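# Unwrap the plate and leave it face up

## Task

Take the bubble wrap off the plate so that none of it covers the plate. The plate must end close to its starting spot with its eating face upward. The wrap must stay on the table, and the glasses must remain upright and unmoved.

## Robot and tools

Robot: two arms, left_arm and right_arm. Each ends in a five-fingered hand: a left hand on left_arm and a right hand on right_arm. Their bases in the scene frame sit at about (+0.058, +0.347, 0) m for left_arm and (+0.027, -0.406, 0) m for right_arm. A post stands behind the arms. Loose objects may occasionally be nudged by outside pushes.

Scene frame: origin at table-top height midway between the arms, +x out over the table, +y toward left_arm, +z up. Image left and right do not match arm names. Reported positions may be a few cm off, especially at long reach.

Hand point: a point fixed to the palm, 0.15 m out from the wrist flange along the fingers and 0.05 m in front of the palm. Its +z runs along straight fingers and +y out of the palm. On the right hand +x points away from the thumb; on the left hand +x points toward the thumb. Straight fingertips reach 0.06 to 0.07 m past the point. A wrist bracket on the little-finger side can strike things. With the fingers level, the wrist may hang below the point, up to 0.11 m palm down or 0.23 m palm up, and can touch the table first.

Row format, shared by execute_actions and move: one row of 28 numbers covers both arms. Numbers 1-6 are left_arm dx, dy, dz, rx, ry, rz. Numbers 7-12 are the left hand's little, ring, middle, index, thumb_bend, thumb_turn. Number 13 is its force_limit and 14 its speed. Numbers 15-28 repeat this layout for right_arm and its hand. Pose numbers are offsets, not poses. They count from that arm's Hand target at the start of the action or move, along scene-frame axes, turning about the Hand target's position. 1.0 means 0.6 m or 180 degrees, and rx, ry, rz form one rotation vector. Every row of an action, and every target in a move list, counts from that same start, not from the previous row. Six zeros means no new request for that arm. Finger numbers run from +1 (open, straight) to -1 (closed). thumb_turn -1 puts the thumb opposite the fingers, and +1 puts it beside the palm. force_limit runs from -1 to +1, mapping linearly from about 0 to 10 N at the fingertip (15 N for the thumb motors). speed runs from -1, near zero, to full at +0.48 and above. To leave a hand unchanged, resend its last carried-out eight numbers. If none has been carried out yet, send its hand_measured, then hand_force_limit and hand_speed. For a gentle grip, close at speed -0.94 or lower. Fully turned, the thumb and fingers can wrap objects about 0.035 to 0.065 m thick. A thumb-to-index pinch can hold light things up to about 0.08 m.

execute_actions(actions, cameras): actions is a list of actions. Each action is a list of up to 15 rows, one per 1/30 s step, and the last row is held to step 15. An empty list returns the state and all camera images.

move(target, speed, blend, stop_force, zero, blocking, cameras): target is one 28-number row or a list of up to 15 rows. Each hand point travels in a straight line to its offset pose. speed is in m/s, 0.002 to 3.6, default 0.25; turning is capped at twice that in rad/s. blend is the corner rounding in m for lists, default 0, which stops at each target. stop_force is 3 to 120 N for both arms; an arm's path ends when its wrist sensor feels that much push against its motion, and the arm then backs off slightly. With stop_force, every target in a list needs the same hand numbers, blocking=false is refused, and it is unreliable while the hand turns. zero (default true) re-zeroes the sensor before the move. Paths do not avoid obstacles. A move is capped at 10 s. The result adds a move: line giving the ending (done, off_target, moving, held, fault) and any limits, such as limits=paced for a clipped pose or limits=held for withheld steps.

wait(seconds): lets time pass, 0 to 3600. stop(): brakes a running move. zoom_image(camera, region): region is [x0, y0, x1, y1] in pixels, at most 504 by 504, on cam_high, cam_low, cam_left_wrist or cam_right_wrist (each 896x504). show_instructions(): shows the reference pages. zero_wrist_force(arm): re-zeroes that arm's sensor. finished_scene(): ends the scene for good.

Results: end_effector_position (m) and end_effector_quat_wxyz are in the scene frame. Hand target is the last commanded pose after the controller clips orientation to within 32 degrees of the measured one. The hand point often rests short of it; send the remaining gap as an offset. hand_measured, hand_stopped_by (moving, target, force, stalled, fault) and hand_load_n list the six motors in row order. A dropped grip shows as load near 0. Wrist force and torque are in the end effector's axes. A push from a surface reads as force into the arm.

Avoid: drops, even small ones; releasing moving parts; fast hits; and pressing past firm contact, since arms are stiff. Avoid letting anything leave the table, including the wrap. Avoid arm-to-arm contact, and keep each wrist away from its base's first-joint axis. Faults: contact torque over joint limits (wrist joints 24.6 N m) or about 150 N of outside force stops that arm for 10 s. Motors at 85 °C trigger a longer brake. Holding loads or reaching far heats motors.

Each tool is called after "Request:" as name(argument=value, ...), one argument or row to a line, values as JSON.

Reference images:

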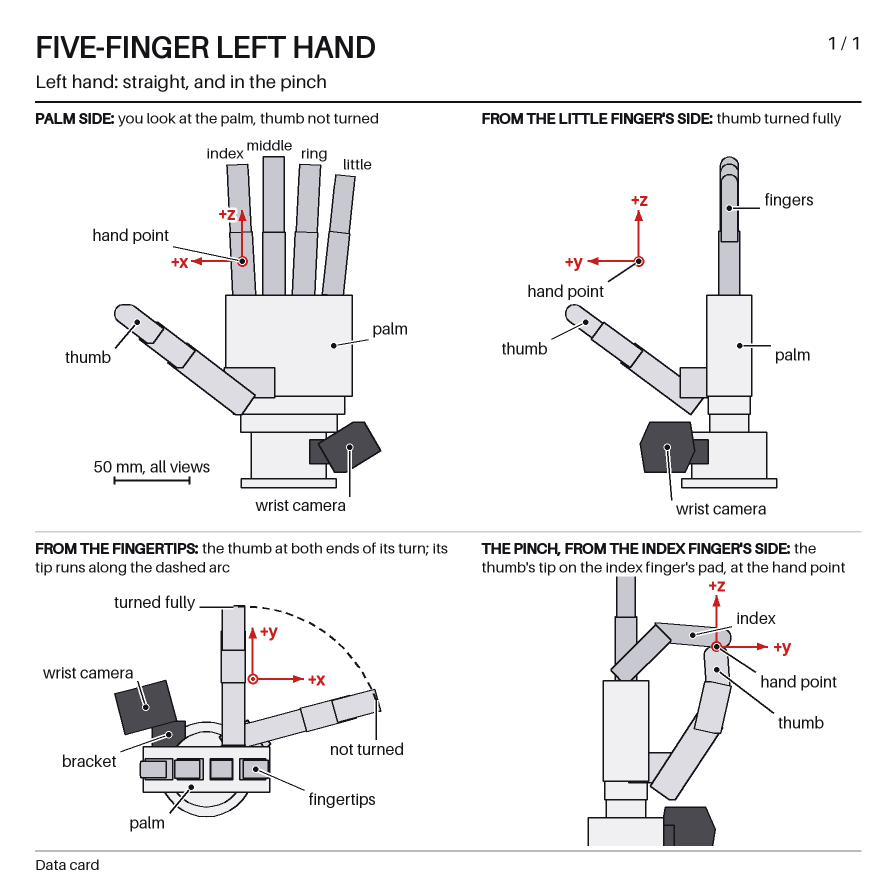

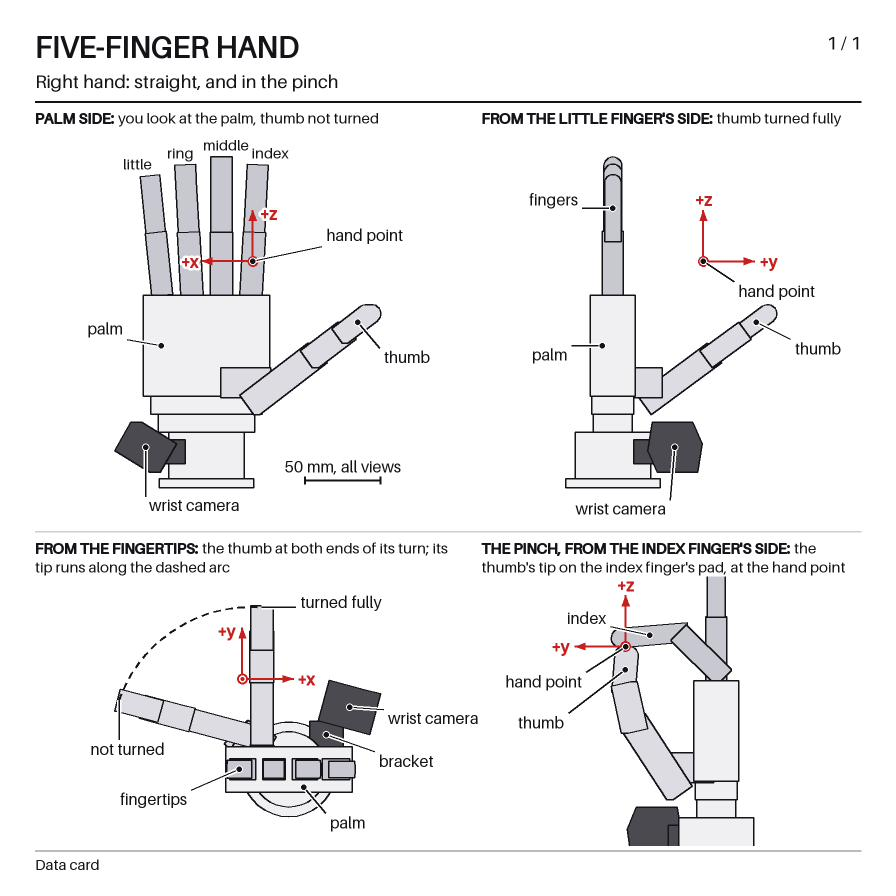

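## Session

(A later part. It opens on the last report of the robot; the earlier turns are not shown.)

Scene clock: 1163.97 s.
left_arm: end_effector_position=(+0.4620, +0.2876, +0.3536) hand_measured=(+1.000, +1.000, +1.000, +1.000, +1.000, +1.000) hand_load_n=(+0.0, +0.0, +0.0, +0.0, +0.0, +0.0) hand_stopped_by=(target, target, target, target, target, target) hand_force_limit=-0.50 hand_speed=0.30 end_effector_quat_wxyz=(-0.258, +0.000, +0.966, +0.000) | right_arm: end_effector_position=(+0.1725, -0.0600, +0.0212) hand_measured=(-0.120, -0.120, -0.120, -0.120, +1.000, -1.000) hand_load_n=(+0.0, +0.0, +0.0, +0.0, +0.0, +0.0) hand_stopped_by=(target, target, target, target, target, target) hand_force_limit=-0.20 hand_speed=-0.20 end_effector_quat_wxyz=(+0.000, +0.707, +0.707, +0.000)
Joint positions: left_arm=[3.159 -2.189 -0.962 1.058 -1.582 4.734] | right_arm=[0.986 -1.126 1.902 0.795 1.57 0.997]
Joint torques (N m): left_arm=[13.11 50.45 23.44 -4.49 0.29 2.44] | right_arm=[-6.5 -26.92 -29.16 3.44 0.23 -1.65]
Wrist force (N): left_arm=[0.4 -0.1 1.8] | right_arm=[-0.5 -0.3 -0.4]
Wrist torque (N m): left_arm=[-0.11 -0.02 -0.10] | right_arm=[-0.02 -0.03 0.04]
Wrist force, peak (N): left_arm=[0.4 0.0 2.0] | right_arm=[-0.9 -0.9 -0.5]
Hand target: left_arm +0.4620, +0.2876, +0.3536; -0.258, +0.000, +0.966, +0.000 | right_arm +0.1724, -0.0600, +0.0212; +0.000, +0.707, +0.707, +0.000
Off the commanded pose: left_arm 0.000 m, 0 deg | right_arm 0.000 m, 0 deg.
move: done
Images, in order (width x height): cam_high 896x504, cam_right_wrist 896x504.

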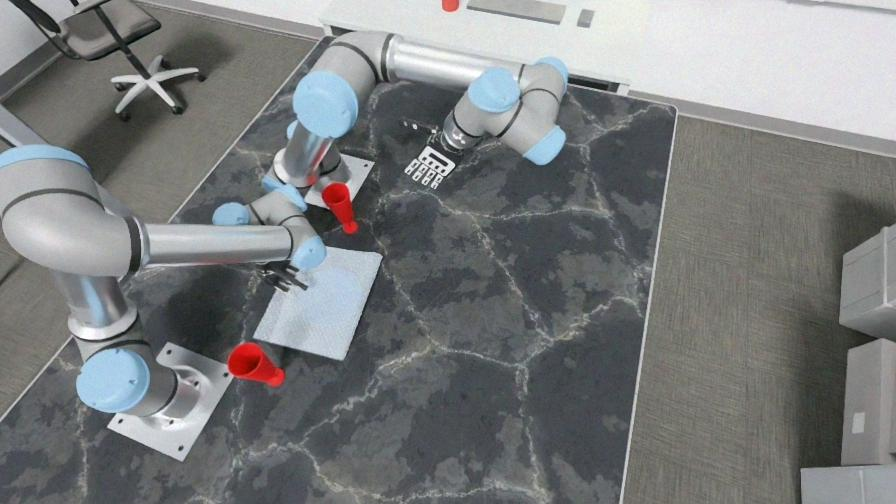

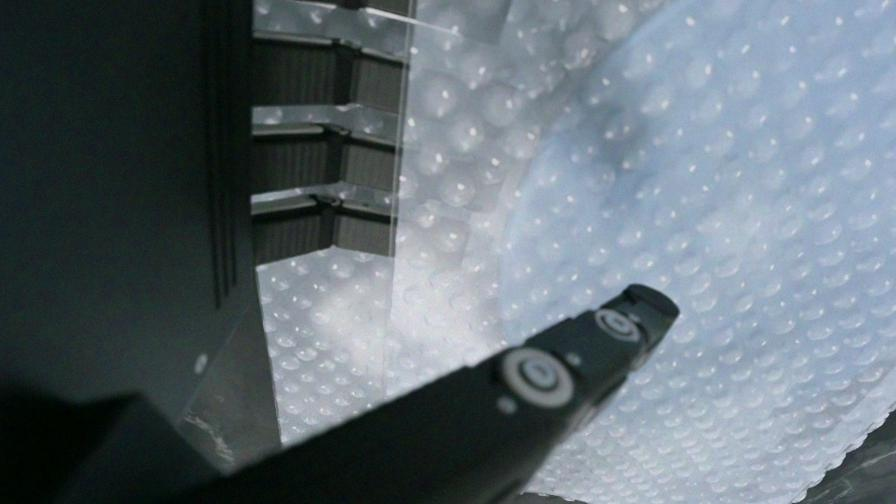

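Request:
move(
  target=[0,0,0,0,0,0,1,1,1,1,1,1,-0.5,0.3,0,0,0.001,0,0,0,-0.12,-0.12,-0.12,-0.12,0.1,-1,-0.2,-0.6],
  cameras=["cam_right_wrist"],
)

Request:
move(
  target=[0,0,0,0,0,0,1,1,1,1,1,1,-0.5,0.3,0,0,0.001,0,0,0,-0.3,-0.3,-0.4,-0.4,0.1,-1,-0.2,-0.8],
  cameras=["cam_right_wrist","cam_high"],
)

Request:
zoom_image(
  camera="cam_right_wrist",
  region=[240, 0, 640, 400],
)

Scene clock: 1173.03 s.
left_arm: end_effector_position=(+0.4620, +0.2876, +0.3536) hand_measured=(+1.000, +1.000, +1.000, +1.000, +1.000, +1.000) hand_load_n=(+0.0, +0.0, +0.0, +0.0, +0.0, +0.0) hand_stopped_by=(target, target, target, target, target, target) hand_force_limit=-0.50 hand_speed=0.30 end_effector_quat_wxyz=(-0.258, +0.000, +0.966, +0.000) | right_arm: end_effector_position=(+0.1724, -0.0600, +0.0218) hand_measured=(-0.120, -0.120, -0.120, -0.120, +0.100, -1.000) hand_load_n=(+0.5, +0.0, +0.0, +0.0, +0.0, +0.0) hand_stopped_by=(target, target, target, target, target, target) hand_force_limit=-0.20 hand_speed=-0.60 end_effector_quat_wxyz=(+0.000, +0.707, +0.707, +0.000)
Joint positions: left_arm=[3.159 -2.189 -0.962 1.058 -1.582 4.734] | right_arm=[0.986 -1.127 1.902 0.797 1.57 0.997]
Joint torques (N m): left_arm=[12.72 50.08 23.62 -4.56 0.53 2.35] | right_arm=[-7.06 -42.26 -28.98 3.38 -0.5 -1.42]
Wrist force (N): left_arm=[0.4 0.1 1.7] | right_arm=[-0.5 -0.6 -0.3]
Wrist torque (N m): left_arm=[-0.07 -0.02 -0.10] | right_arm=[-0.08 -0.04 0.04]
Wrist force, peak (N): left_arm=[0.2 -0.1 2.0] | right_arm=[-0.8 -1.0 -0.4]
Hand target: left_arm +0.4620, +0.2876, +0.3536; -0.258, +0.000, +0.966, +0.000 | right_arm +0.1724, -0.0600, +0.0218; +0.000, +0.707, +0.707, +0.000
Off the commanded pose: left_arm 0.000 m, 0 deg | right_arm 0.000 m, 0 deg.
move: done

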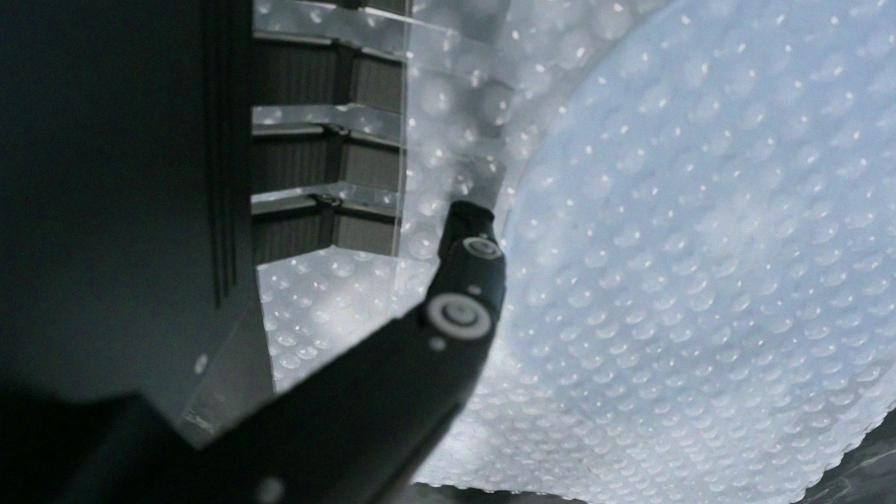

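Scene clock: 1173.63 s.
left_arm: end_effector_position=(+0.4620, +0.2876, +0.3536) hand_measured=(+1.000, +1.000, +1.000, +1.000, +1.000, +1.000) hand_load_n=(+0.0, +0.0, +0.0, +0.0, +0.0, +0.0) hand_stopped_by=(target, target, target, target, target, target) hand_force_limit=-0.50 hand_speed=0.30 end_effector_quat_wxyz=(-0.258, +0.000, +0.966, +0.000) | right_arm: end_effector_position=(+0.1724, -0.0600, +0.0224) hand_measured=(-0.300, -0.300, -0.210, -0.246, +0.100, -1.000) hand_load_n=(+0.5, +0.0, +4.0, +5.0, +2.0, +0.0) hand_stopped_by=(target, target, force, force, target, target) hand_force_limit=-0.20 hand_speed=-0.80 end_effector_quat_wxyz=(+0.000, +0.707, +0.707, +0.000)
Joint positions: left_arm=[3.159 -2.189 -0.962 1.058 -1.582 4.734] | right_arm=[0.986 -1.128 1.902 0.798 1.57 0.997]
Joint torques (N m): left_arm=[12.76 50.13 23.11 -4.48 0.58 2.36] | right_arm=[-5.95 -41.8 -29.07 3.2 -0.4 -1.55]
Wrist force (N): left_arm=[0.4 0.1 1.7] | right_arm=[-0.3 -1.2 -0.6]
Wrist torque (N m): left_arm=[-0.07 -0.03 -0.10] | right_arm=[-0.12 -0.08 0.04]
Wrist force, peak (N): left_arm=[0.4 0.0 1.9] | right_arm=[-0.8 -1.3 -0.8]
Hand target: left_arm +0.4620, +0.2876, +0.3536; -0.258, +0.000, +0.966, +0.000 | right_arm +0.1724, -0.0600, +0.0224; +0.000, +0.707, +0.707, +0.000
Off the commanded pose: left_arm 0.000 m, 0 deg | right_arm 0.000 m, 0 deg.
move: done
Images, in order (width x height): cam_high 896x504, cam_right_wrist 896x504.

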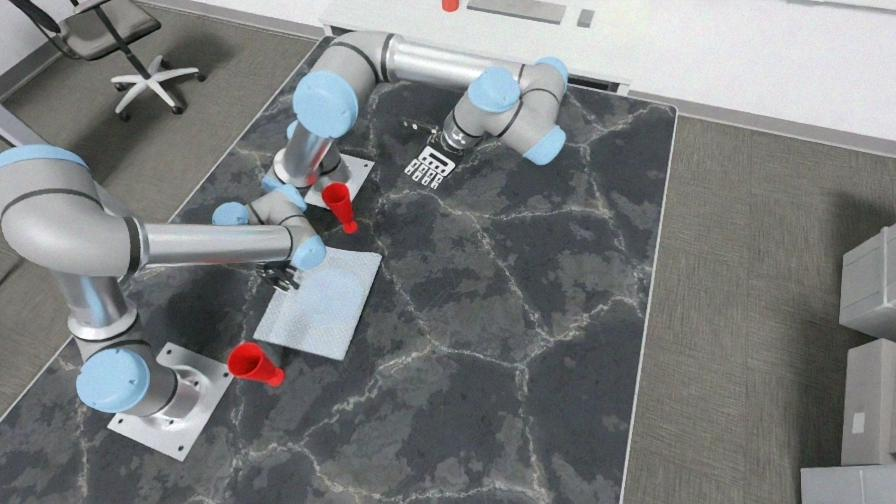

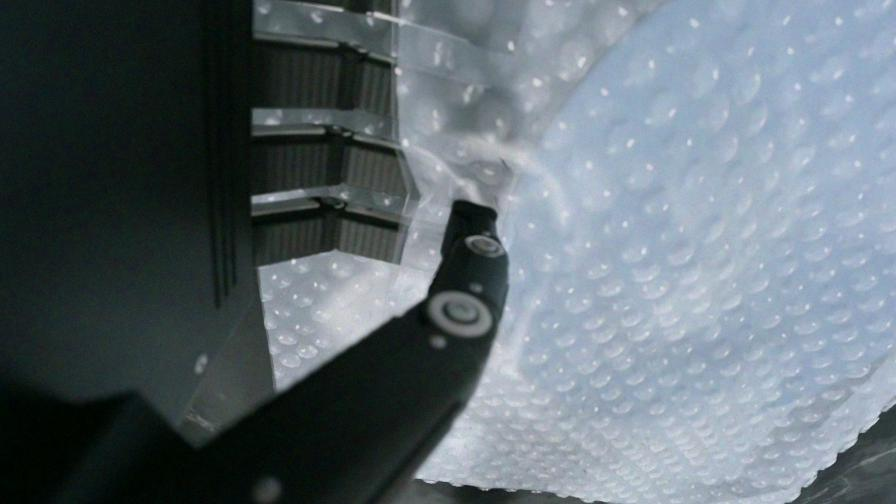

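Scaled by 1.260 from the camera's image (finer frame: 1280x720).

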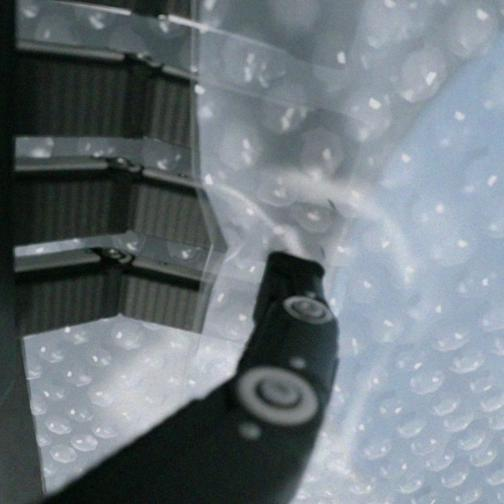

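Request:
move(
  target=[
    [0,0,0,0,0,0,1,1,1,1,1,1,-0.5,0.3,0.01,0,0.06,0,0,0,-0.3,-0.3,-0.4,-0.4,0.1,-1,-0.2,-0.8],
    [0,0,0,0,0,0,1,1,1,1,1,1,-0.5,0.3,0.06,0,0.138,0,0,0,-0.3,-0.3,-0.4,-0.4,0.1,-1,-0.2,-0.8],
  ],
  speed=0.05,
  blend=0.01,
  cameras=["cam_right_wrist","cam_high","cam_low"],
)

Request:
zoom_image(
  camera="cam_low",
  region=[240, 190, 440, 330],
)

Scene clock: 1195.83 s.
left_arm: end_effector_position=(+0.4620, +0.2876, +0.3536) hand_measured=(+1.000, +1.000, +1.000, +1.000, +1.000, +1.000) hand_load_n=(+0.0, +0.0, +0.0, +0.0, +0.0, +0.0) hand_stopped_by=(target, target, target, target, target, target) hand_force_limit=-0.50 hand_speed=0.30 end_effector_quat_wxyz=(-0.258, +0.000, +0.966, +0.000) | right_arm: end_effector_position=(+0.2084, -0.0600, +0.1051) hand_measured=(-0.300, -0.300, -0.210, -0.246, +0.100, -1.000) hand_load_n=(+0.0, +0.0, +4.0, +5.0, +2.5, +0.0) hand_stopped_by=(target, target, force, force, target, target) hand_force_limit=-0.20 hand_speed=-0.80 end_effector_quat_wxyz=(+0.000, +0.707, +0.707, +0.000)
Joint positions: left_arm=[3.159 -2.189 -0.962 1.058 -1.582 4.734] | right_arm=[0.907 -1.234 1.794 1.012 1.57 0.917]
Joint torques (N m): left_arm=[12.81 49.95 23.11 -4.48 0.89 2.37] | right_arm=[-5.88 -41.18 -32.39 3.4 -0.91 -1.22]
Wrist force (N): left_arm=[0.3 -0.1 1.6] | right_arm=[-0.6 -0.6 -0.4]
Wrist torque (N m): left_arm=[-0.09 -0.01 -0.10] | right_arm=[-0.05 -0.04 0.02]
Wrist force, peak (N): left_arm=[0.4 0.0 2.1] | right_arm=[-0.2 -1.9 0.3]
Hand target: left_arm +0.4620, +0.2876, +0.3536; -0.258, +0.000, +0.966, +0.000 | right_arm +0.2084, -0.0600, +0.1052; +0.000, +0.707, +0.707, +0.000
Off the commanded pose: left_arm 0.000 m, 0 deg | right_arm 0.000 m, 0 deg.
move: done
Images, in order (width x height): cam_high 896x504, cam_low 896x504, cam_right_wrist 896x504.

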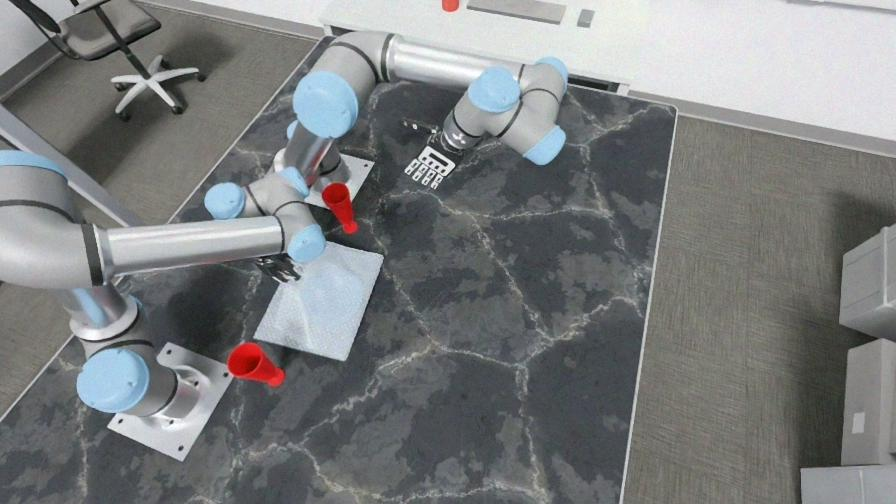

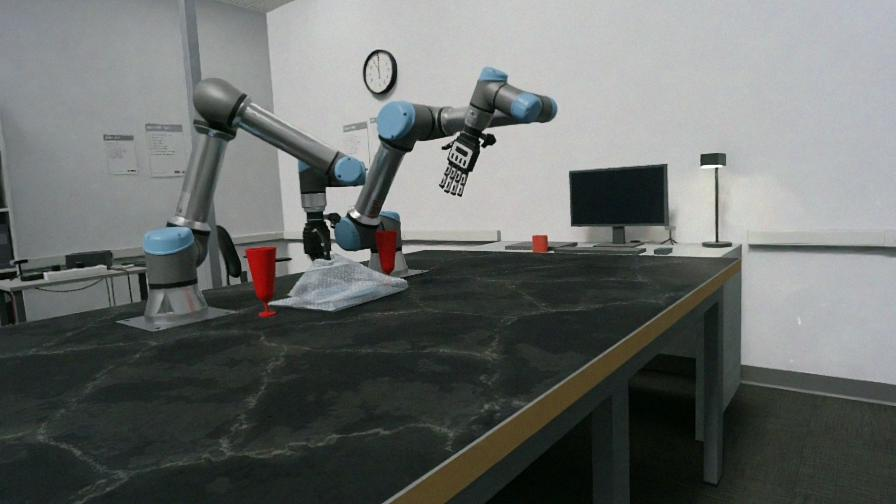

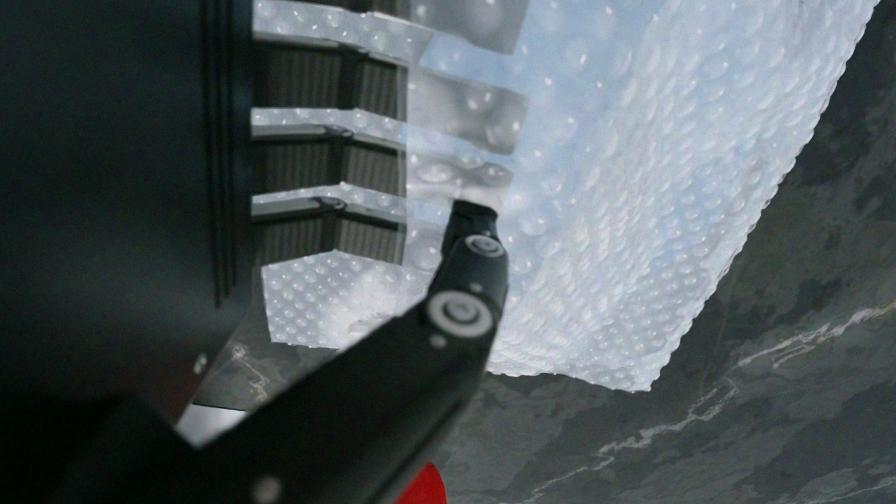

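Scaled by 2.520 from the camera's image (finer frame: 1280x720).

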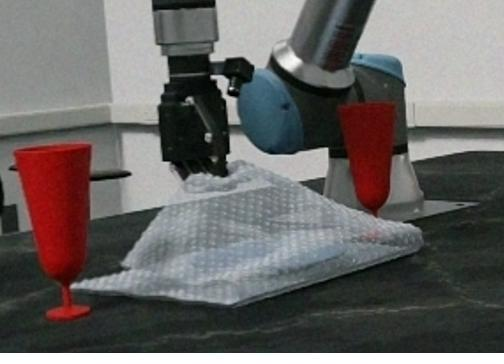

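Request:
move(
  target=[
    [0,0,0,0,0,0,1,1,1,1,1,1,-0.5,0.3,0.1,0,0.12,0,0,0,-0.3,-0.3,-0.4,-0.4,0.1,-1,-0.2,-0.8],
    [0,0,0,0,0,0,1,1,1,1,1,1,-0.5,0.3,0.27,0,0.153,0,0,0,-0.3,-0.3,-0.4,-0.4,0.1,-1,-0.2,-0.8],
  ],
  speed=0.06,
  blend=0.02,
  cameras=["cam_right_wrist","cam_high","cam_low","cam_left_wrist"],
)

Request:
zoom_image(
  camera="cam_low",
  region=[240, 190, 440, 330],
)

Scene clock: 1210.27 s.
left_arm: end_effector_position=(+0.4620, +0.2876, +0.3536) hand_measured=(+1.000, +1.000, +1.000, +1.000, +1.000, +1.000) hand_load_n=(+0.0, +0.0, +0.0, +0.0, +0.0, +0.0) hand_stopped_by=(target, target, target, target, target, target) hand_force_limit=-0.50 hand_speed=0.30 end_effector_quat_wxyz=(-0.258, +0.000, +0.966, +0.000) | right_arm: end_effector_position=(+0.3703, -0.0600, +0.1970) hand_measured=(-0.300, -0.300, -0.210, -0.246, +0.100, -1.000) hand_load_n=(+0.5, +0.5, +4.0, +5.0, +2.5, +0.0) hand_stopped_by=(target, target, force, force, target, target) hand_force_limit=-0.20 hand_speed=-0.80 end_effector_quat_wxyz=(+0.000, +0.707, +0.707, +0.000)
Joint positions: left_arm=[3.159 -2.189 -0.962 1.058 -1.582 4.734] | right_arm=[0.63 -1.15 1.416 1.305 1.571 0.64]
Joint torques (N m): left_arm=[12.22 49.38 23.53 -4.37 1.08 2.31] | right_arm=[-6.52 -34.39 -35.75 3.68 -0.82 -1.68]
Wrist force (N): left_arm=[0.4 0.1 1.8] | right_arm=[-0.9 -0.6 -0.1]
Wrist torque (N m): left_arm=[-0.06 -0.02 -0.10] | right_arm=[-0.06 0.00 -0.02]
Wrist force, peak (N): left_arm=[0.5 0.0 2.1] | right_arm=[-0.9 -0.7 -0.7]
Hand target: left_arm +0.4620, +0.2876, +0.3536; -0.258, +0.000, +0.966, +0.000 | right_arm +0.3704, -0.0600, +0.1970; +0.000, +0.707, +0.707, +0.000
Off the commanded pose: left_arm 0.000 m, 0 deg | right_arm 0.000 m, 0 deg.
move: done

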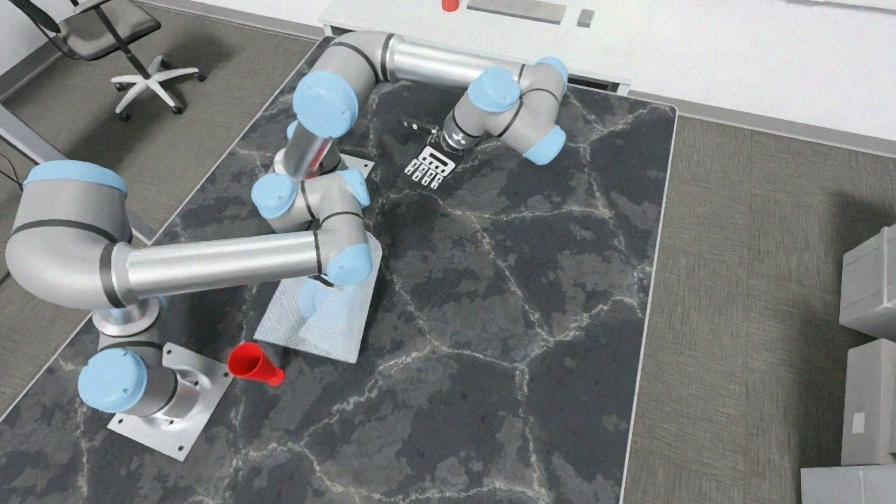

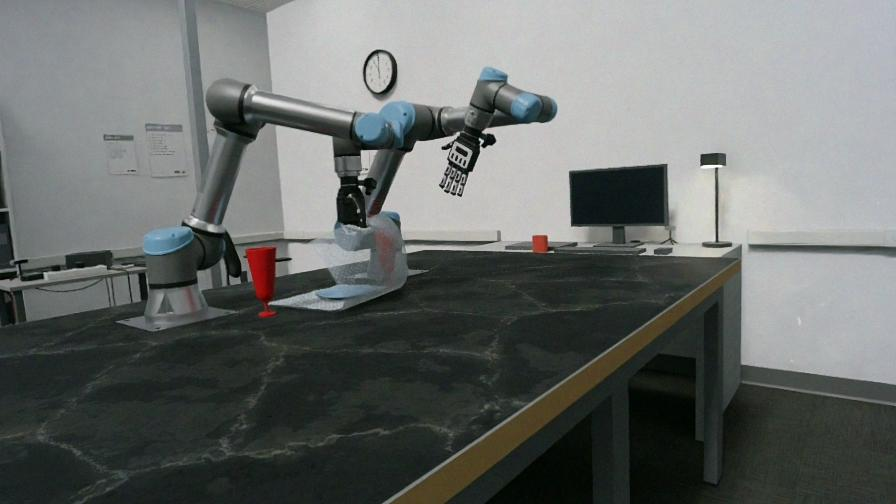

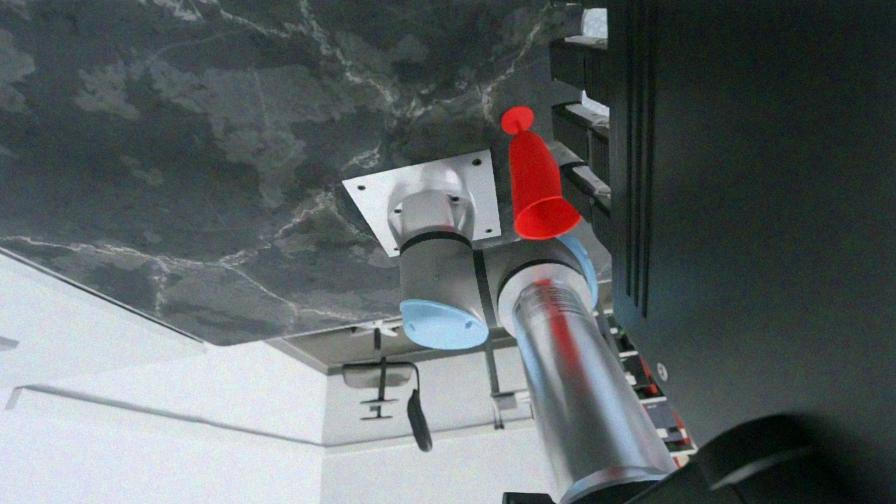

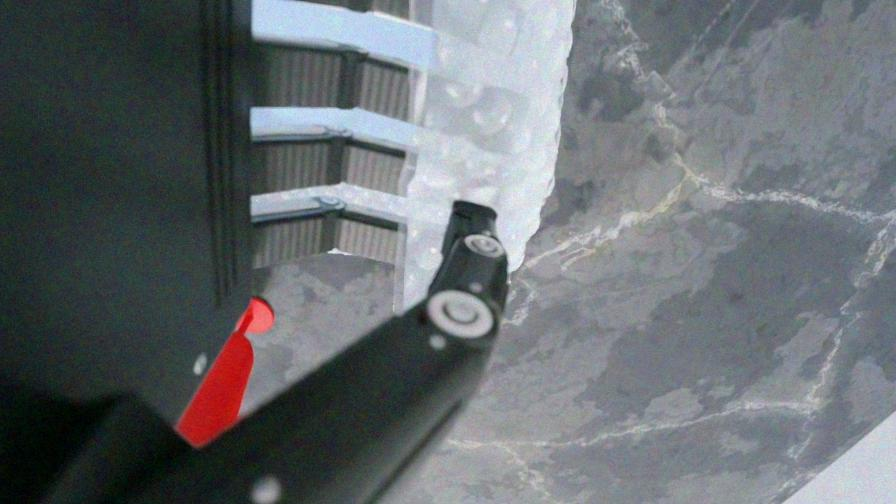

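Scaled by 2.520 from the camera's image (finer frame: 1280x720).

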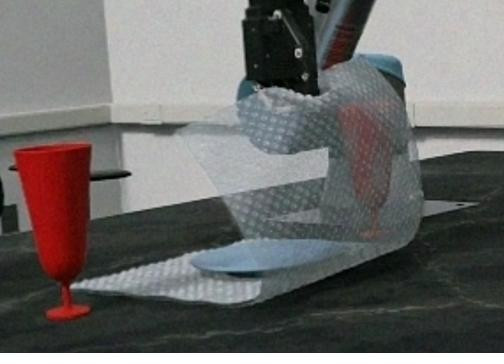

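Request:
move(
  target=[
    [0,0,0,0,0,0,1,1,1,1,1,1,-0.5,0.3,0.09,0,0.0,0,0,0,-0.3,-0.3,-0.4,-0.4,0.1,-1,-0.2,-0.8],
    [0,0,0,0,0,0,1,1,1,1,1,1,-0.5,0.3,0.18,0,-0.04,0,0,0,-0.3,-0.3,-0.4,-0.4,0.1,-1,-0.2,-0.8],
    [0,0,0,0,0,0,1,1,1,1,1,1,-0.5,0.3,0.283,0,-0.15,0,0,0,-0.3,-0.3,-0.4,-0.4,0.1,-1,-0.2,-0.8],
  ],
  speed=0.07,
  blend=0.02,
  cameras=["cam_right_wrist","cam_high","cam_low"],
)

Request:
zoom_image(
  camera="cam_low",
  region=[240, 190, 500, 350],
)

Scene clock: 1232.30 s.
left_arm: end_effector_position=(+0.4620, +0.2876, +0.3536) hand_measured=(+1.000, +1.000, +1.000, +1.000, +1.000, +1.000) hand_load_n=(+0.0, +0.0, +0.0, +0.0, +0.0, +0.0) hand_stopped_by=(target, target, target, target, target, target) hand_force_limit=-0.50 hand_speed=0.30 end_effector_quat_wxyz=(-0.258, +0.000, +0.966, +0.000) | right_arm: end_effector_position=(+0.5401, -0.0600, +0.1071) hand_measured=(-0.300, -0.300, -0.210, -0.246, +0.100, -1.000) hand_load_n=(+0.0, +0.5, +4.5, +4.5, +2.5, +0.0) hand_stopped_by=(target, target, force, force, target, target) hand_force_limit=-0.20 hand_speed=-0.80 end_effector_quat_wxyz=(+0.000, +0.707, +0.707, +0.000)
Joint positions: left_arm=[3.159 -2.189 -0.962 1.058 -1.582 4.734] | right_arm=[0.456 -0.797 1.079 1.29 1.571 0.466]
Joint torques (N m): left_arm=[12.46 49.51 23.59 -4.33 1.09 2.26] | right_arm=[-7.28 -46.6 -33.07 0.81 1.63 -1.57]
Wrist force (N): left_arm=[0.5 0.1 1.8] | right_arm=[-0.8 -1.9 0.0]
Wrist torque (N m): left_arm=[-0.07 -0.03 -0.10] | right_arm=[-0.17 -0.02 -0.05]
Wrist force, peak (N): left_arm=[0.4 0.1 2.1] | right_arm=[-0.6 -2.1 0.5]
Hand target: left_arm +0.4620, +0.2876, +0.3536; -0.258, +0.000, +0.966, +0.000 | right_arm +0.5402, -0.0600, +0.1070; +0.000, +0.707, +0.707, +0.000
Off the commanded pose: left_arm 0.000 m, 0 deg | right_arm 0.000 m, 0 deg.
move: done
Images, in order (width x height): cam_high 896x504, cam_low 896x504, cam_right_wrist 896x504.

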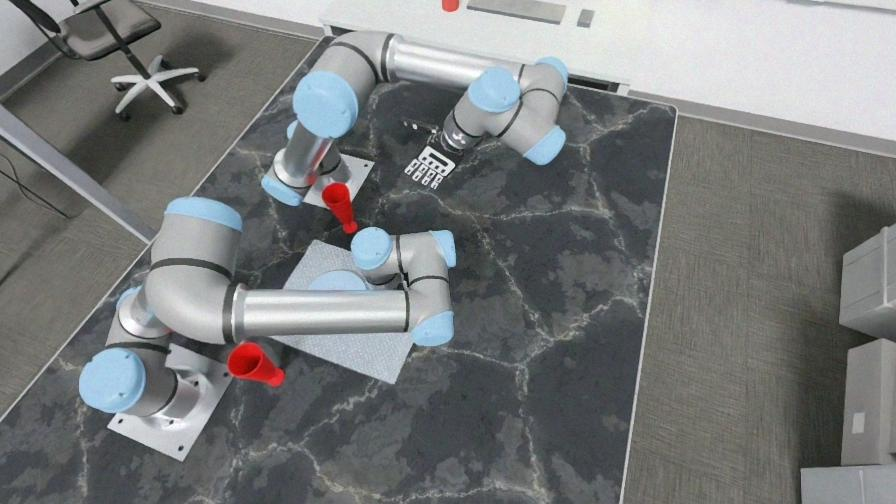

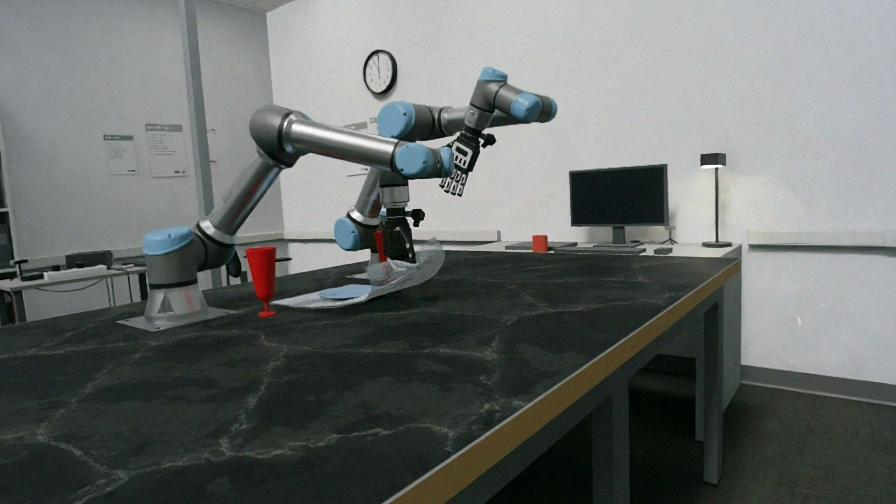

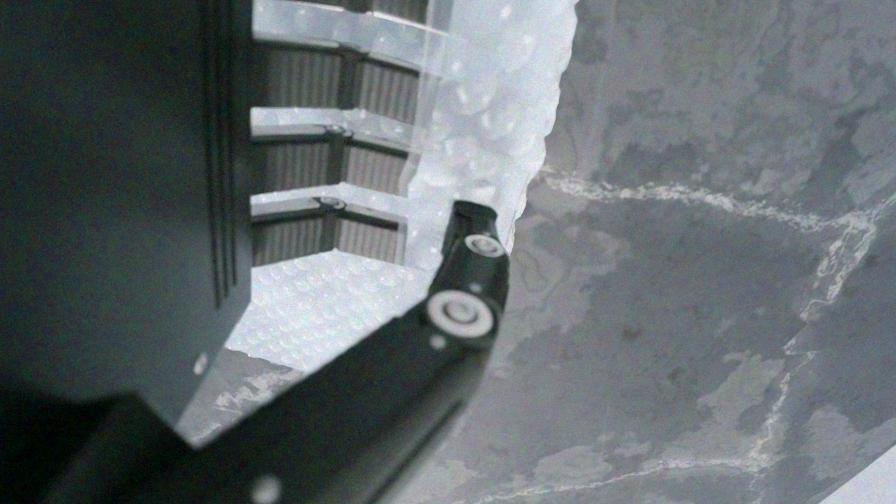

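Scaled by 1.938 from the camera's image (finer frame: 1280x720).

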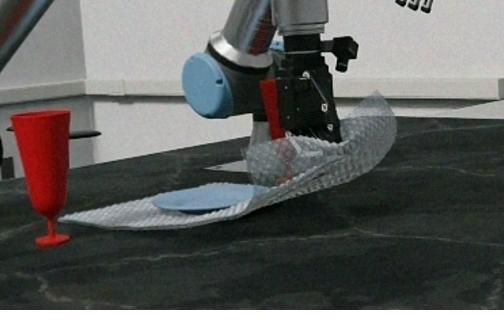

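Request:
move(
  target=[0,0,0,0,0,0,1,1,1,1,1,1,-0.5,0.3,0.05,0,-0.11,0,0,0,-0.3,-0.3,-0.4,-0.4,0.1,-1,-0.2,-0.8],
  speed=0.04,
  stop_force=8,
  cameras=["cam_right_wrist","cam_high","cam_low"],
)

Request:
zoom_image(
  camera="cam_low",
  region=[240, 190, 500, 350],
)

Scene clock: 1245.20 s.
left_arm: end_effector_position=(+0.4620, +0.2876, +0.3536) hand_measured=(+1.000, +1.000, +1.000, +1.000, +1.000, +1.000) hand_load_n=(+0.0, -0.5, +0.0, +0.0, +0.0, +0.5) hand_stopped_by=(target, target, target, target, target, target) hand_force_limit=-0.50 hand_speed=0.30 end_effector_quat_wxyz=(-0.258, +0.000, +0.966, +0.000) | right_arm: end_effector_position=(+0.5702, -0.0600, +0.0410) hand_measured=(-0.300, -0.300, -0.210, -0.246, +0.100, -1.000) hand_load_n=(+0.5, +0.0, +4.5, +5.0, +2.5, +0.0) hand_stopped_by=(target, target, force, force, target, target) hand_force_limit=-0.20 hand_speed=-0.80 end_effector_quat_wxyz=(+0.000, +0.707, +0.707, +0.000)
Joint positions: left_arm=[3.159 -2.189 -0.962 1.058 -1.582 4.734] | right_arm=[0.433 -0.679 1.039 1.211 1.571 0.443]
Joint torques (N m): left_arm=[12.52 48.92 23.1 -4.34 1.11 2.32] | right_arm=[-6.06 -48.28 -33.88 0.81 1.59 -1.37]
Wrist force (N): left_arm=[0.4 0.0 1.8] | right_arm=[-0.6 -1.9 -0.1]
Wrist torque (N m): left_arm=[-0.09 -0.01 -0.10] | right_arm=[-0.16 -0.04 -0.03]
Wrist force, peak (N): left_arm=[0.4 0.2 2.1] | right_arm=[-0.8 -2.2 0.2]
Hand target: left_arm +0.4620, +0.2876, +0.3536; -0.258, +0.000, +0.966, +0.000 | right_arm +0.5702, -0.0600, +0.0410; +0.000, +0.707, +0.707, +0.000
Off the commanded pose: left_arm 0.000 m, 0 deg | right_arm 0.000 m, 0 deg.
move: done
Images, in order (width x height): cam_high 896x504, cam_low 896x504, cam_right_wrist 896x504.

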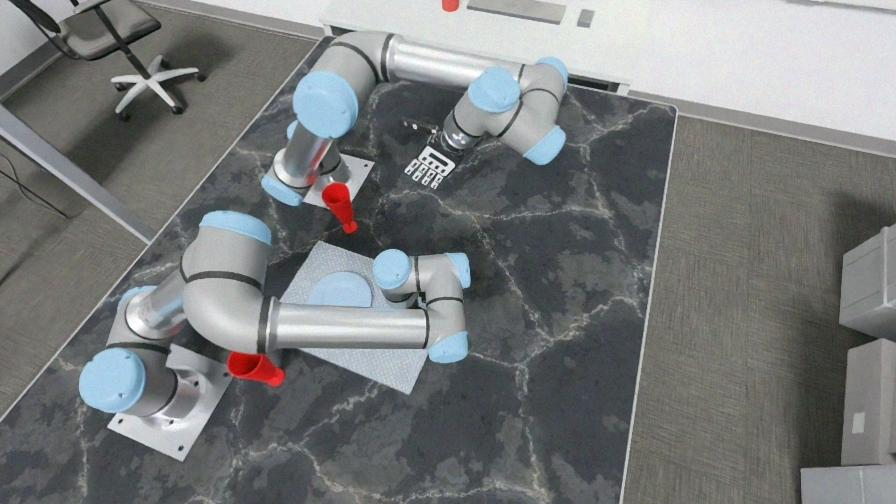

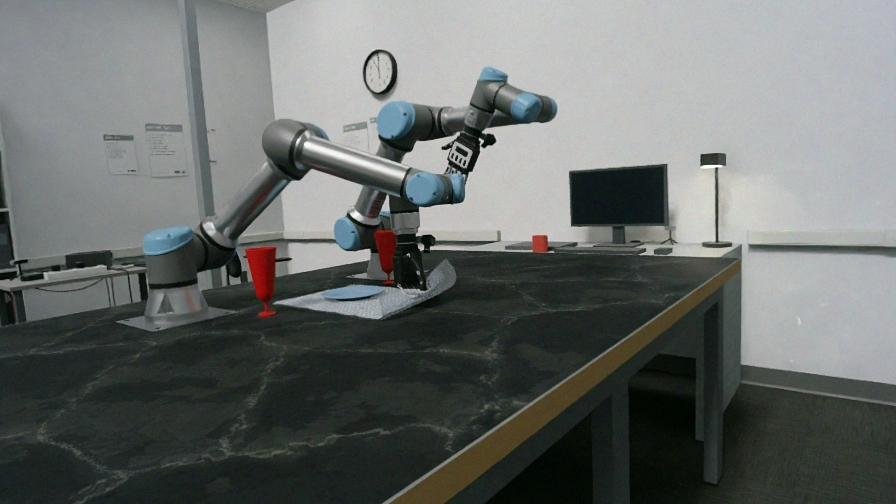

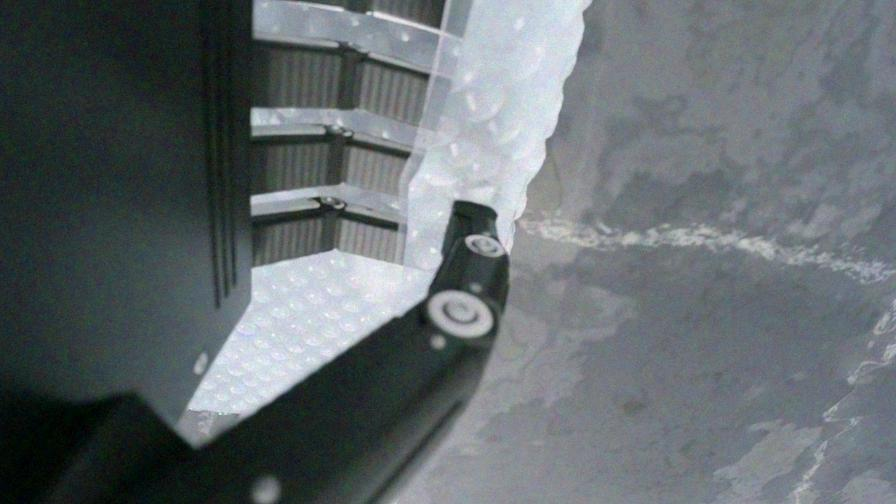

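Scaled by 1.938 from the camera's image (finer frame: 1280x720).

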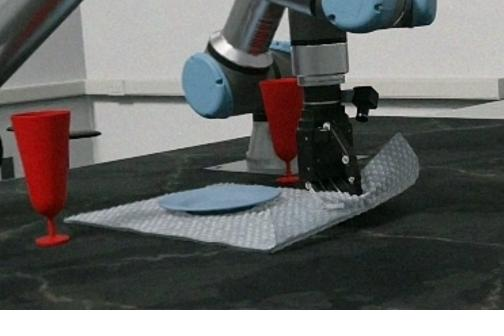

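Request:
move(
  target=[0,0,0,0,0,0,1,1,1,1,1,1,-0.5,0.3,0,0,-0.006,0,0,0,-0.12,-0.12,-0.12,-0.12,1,-1,-0.2,-0.6],
  speed=0.03,
)

Request:
move(
  target=[
    [0,0,0,0,0,0,1,1,1,1,1,1,-0.5,0.3,-0.075,0,0,0,0,0,-0.12,-0.12,-0.12,-0.12,1,-1,-0.2,-0.6],
    [0,0,0,0,0,0,1,1,1,1,1,1,-0.5,0.3,-0.08,0,0.2,0,0,0,-0.12,-0.12,-0.12,-0.12,1,-1,-0.2,-0.6],
  ],
  speed=0.05,
  cameras=["cam_right_wrist","cam_high","cam_low"],
)

Request:
zoom_image(
  camera="cam_low",
  region=[240, 190, 500, 350],
)

Scene clock: 1259.53 s.
left_arm: end_effector_position=(+0.4620, +0.2876, +0.3536) hand_measured=(+1.000, +1.000, +1.000, +1.000, +1.000, +1.000) hand_load_n=(+0.0, +0.0, +0.0, +0.0, +0.0, +0.0) hand_stopped_by=(target, target, target, target, target, target) hand_force_limit=-0.50 hand_speed=0.30 end_effector_quat_wxyz=(-0.258, +0.000, +0.966, +0.000) | right_arm: end_effector_position=(+0.5702, -0.0600, +0.0374) hand_measured=(-0.120, -0.120, -0.120, -0.120, +1.000, -1.000) hand_load_n=(+0.0, +0.0, +0.0, +0.0, +0.0, +0.0) hand_stopped_by=(target, target, target, target, target, target) hand_force_limit=-0.20 hand_speed=-0.60 end_effector_quat_wxyz=(+0.000, +0.707, +0.707, +0.000)
Joint positions: left_arm=[3.159 -2.189 -0.962 1.058 -1.582 4.734] | right_arm=[0.433 -0.676 1.043 1.205 1.571 0.443]
Joint torques (N m): left_arm=[11.93 48.75 23.23 -4.26 1.1 2.25] | right_arm=[-7.06 -48.96 -7.02 0.85 0.84 -1.27]
Wrist force (N): left_arm=[0.3 0.2 1.8] | right_arm=[-0.5 -0.4 -0.2]
Wrist torque (N m): left_arm=[-0.06 -0.01 -0.11] | right_arm=[-0.05 -0.05 0.02]
Wrist force, peak (N): left_arm=[0.4 0.1 2.1] | right_arm=[-1.2 -2.4 0.1]
Hand target: left_arm +0.4620, +0.2876, +0.3536; -0.258, +0.000, +0.966, +0.000 | right_arm +0.5702, -0.0600, +0.0374; +0.000, +0.707, +0.707, +0.000
Off the commanded pose: left_arm 0.000 m, 0 deg | right_arm 0.000 m, 0 deg.
move: done

Scene clock: 1263.67 s.
left_arm: end_effector_position=(+0.4620, +0.2876, +0.3536) hand_measured=(+1.000, +1.000, +1.000, +1.000, +1.000, +1.000) hand_load_n=(+0.0, +0.0, +0.0, +0.0, -0.5, +0.0) hand_stopped_by=(target, target, target, target, target, target) hand_force_limit=-0.50 hand_speed=0.30 end_effector_quat_wxyz=(-0.258, +0.000, +0.966, +0.000) | right_arm: end_effector_position=(+0.5222, -0.0600, +0.1573) hand_measured=(-0.120, -0.120, -0.120, -0.120, +1.000, -1.000) hand_load_n=(+0.0, +0.5, +0.0, +0.0, +0.0, +0.5) hand_stopped_by=(target, target, target, target, target, target) hand_force_limit=-0.20 hand_speed=-0.60 end_effector_quat_wxyz=(+0.000, +0.707, +0.707, +0.000)
Joint positions: left_arm=[3.159 -2.189 -0.962 1.058 -1.582 4.734] | right_arm=[0.47 -0.866 1.068 1.37 1.571 0.48]
Joint torques (N m): left_arm=[11.93 48.12 23.33 -4.19 1.11 2.17] | right_arm=[8.07 -58.83 -35.94 3.13 -0.68 1.95]
Wrist force (N): left_arm=[0.3 0.1 1.7] | right_arm=[-0.5 -0.4 -0.3]
Wrist torque (N m): left_arm=[-0.06 -0.01 -0.11] | right_arm=[-0.03 -0.05 -0.14]
Wrist force, peak (N): left_arm=[0.5 -0.1 2.0] | right_arm=[-1.0 -0.6 -0.2]
Hand target: left_arm +0.4620, +0.2876, +0.3536; -0.258, +0.000, +0.966, +0.000 | right_arm +0.5222, -0.0600, +0.1574; +0.000, +0.707, +0.707, +0.000
Off the commanded pose: left_arm 0.000 m, 0 deg | right_arm 0.000 m, 0 deg.
move: done
Images, in order (width x height): cam_high 896x504, cam_low 896x504, cam_right_wrist 896x504.

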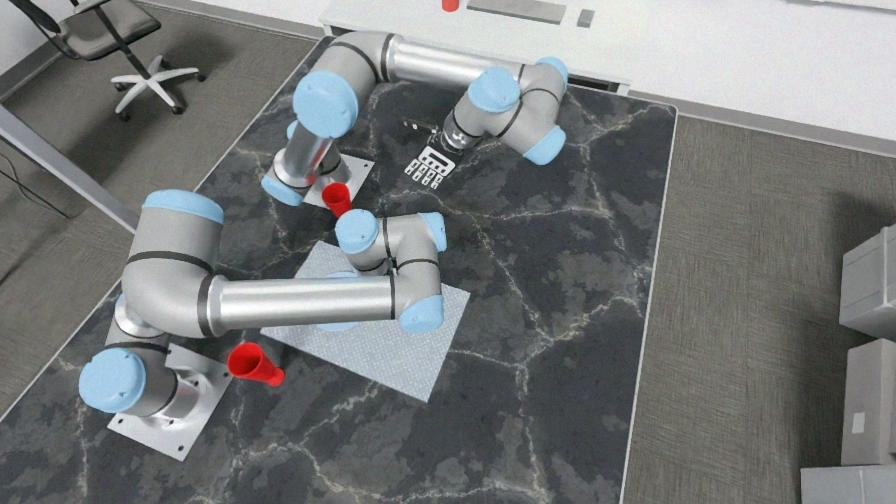

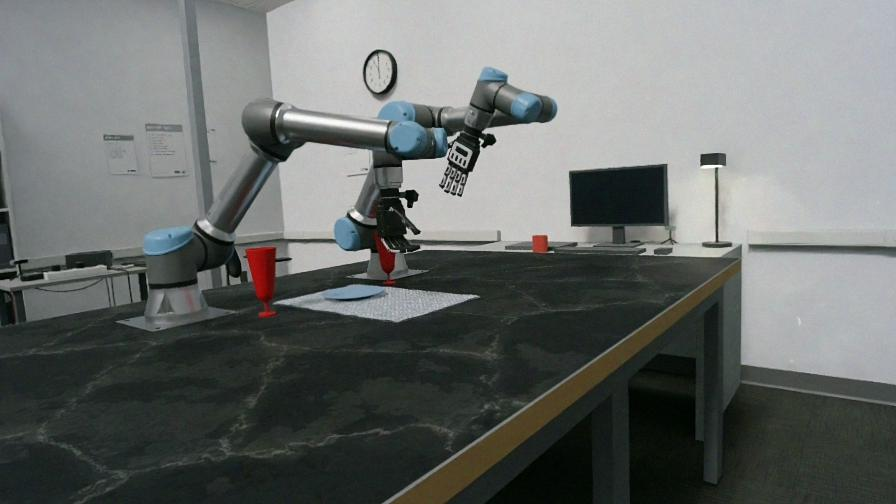

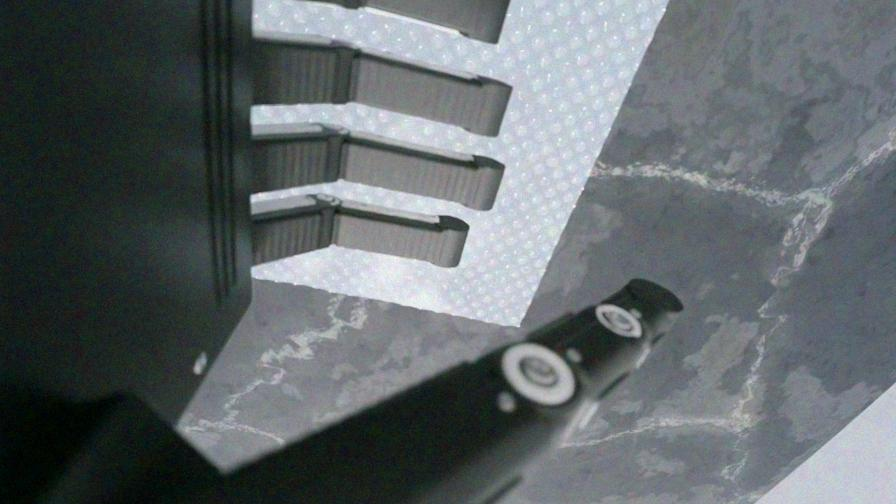

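Scaled by 1.938 from the camera's image (finer frame: 1280x720).

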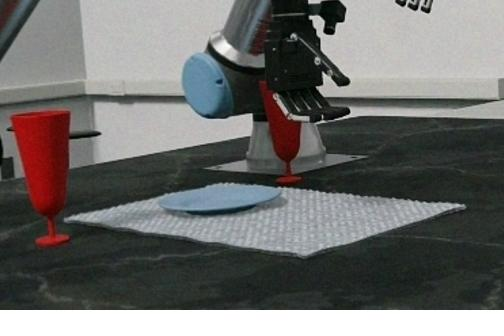

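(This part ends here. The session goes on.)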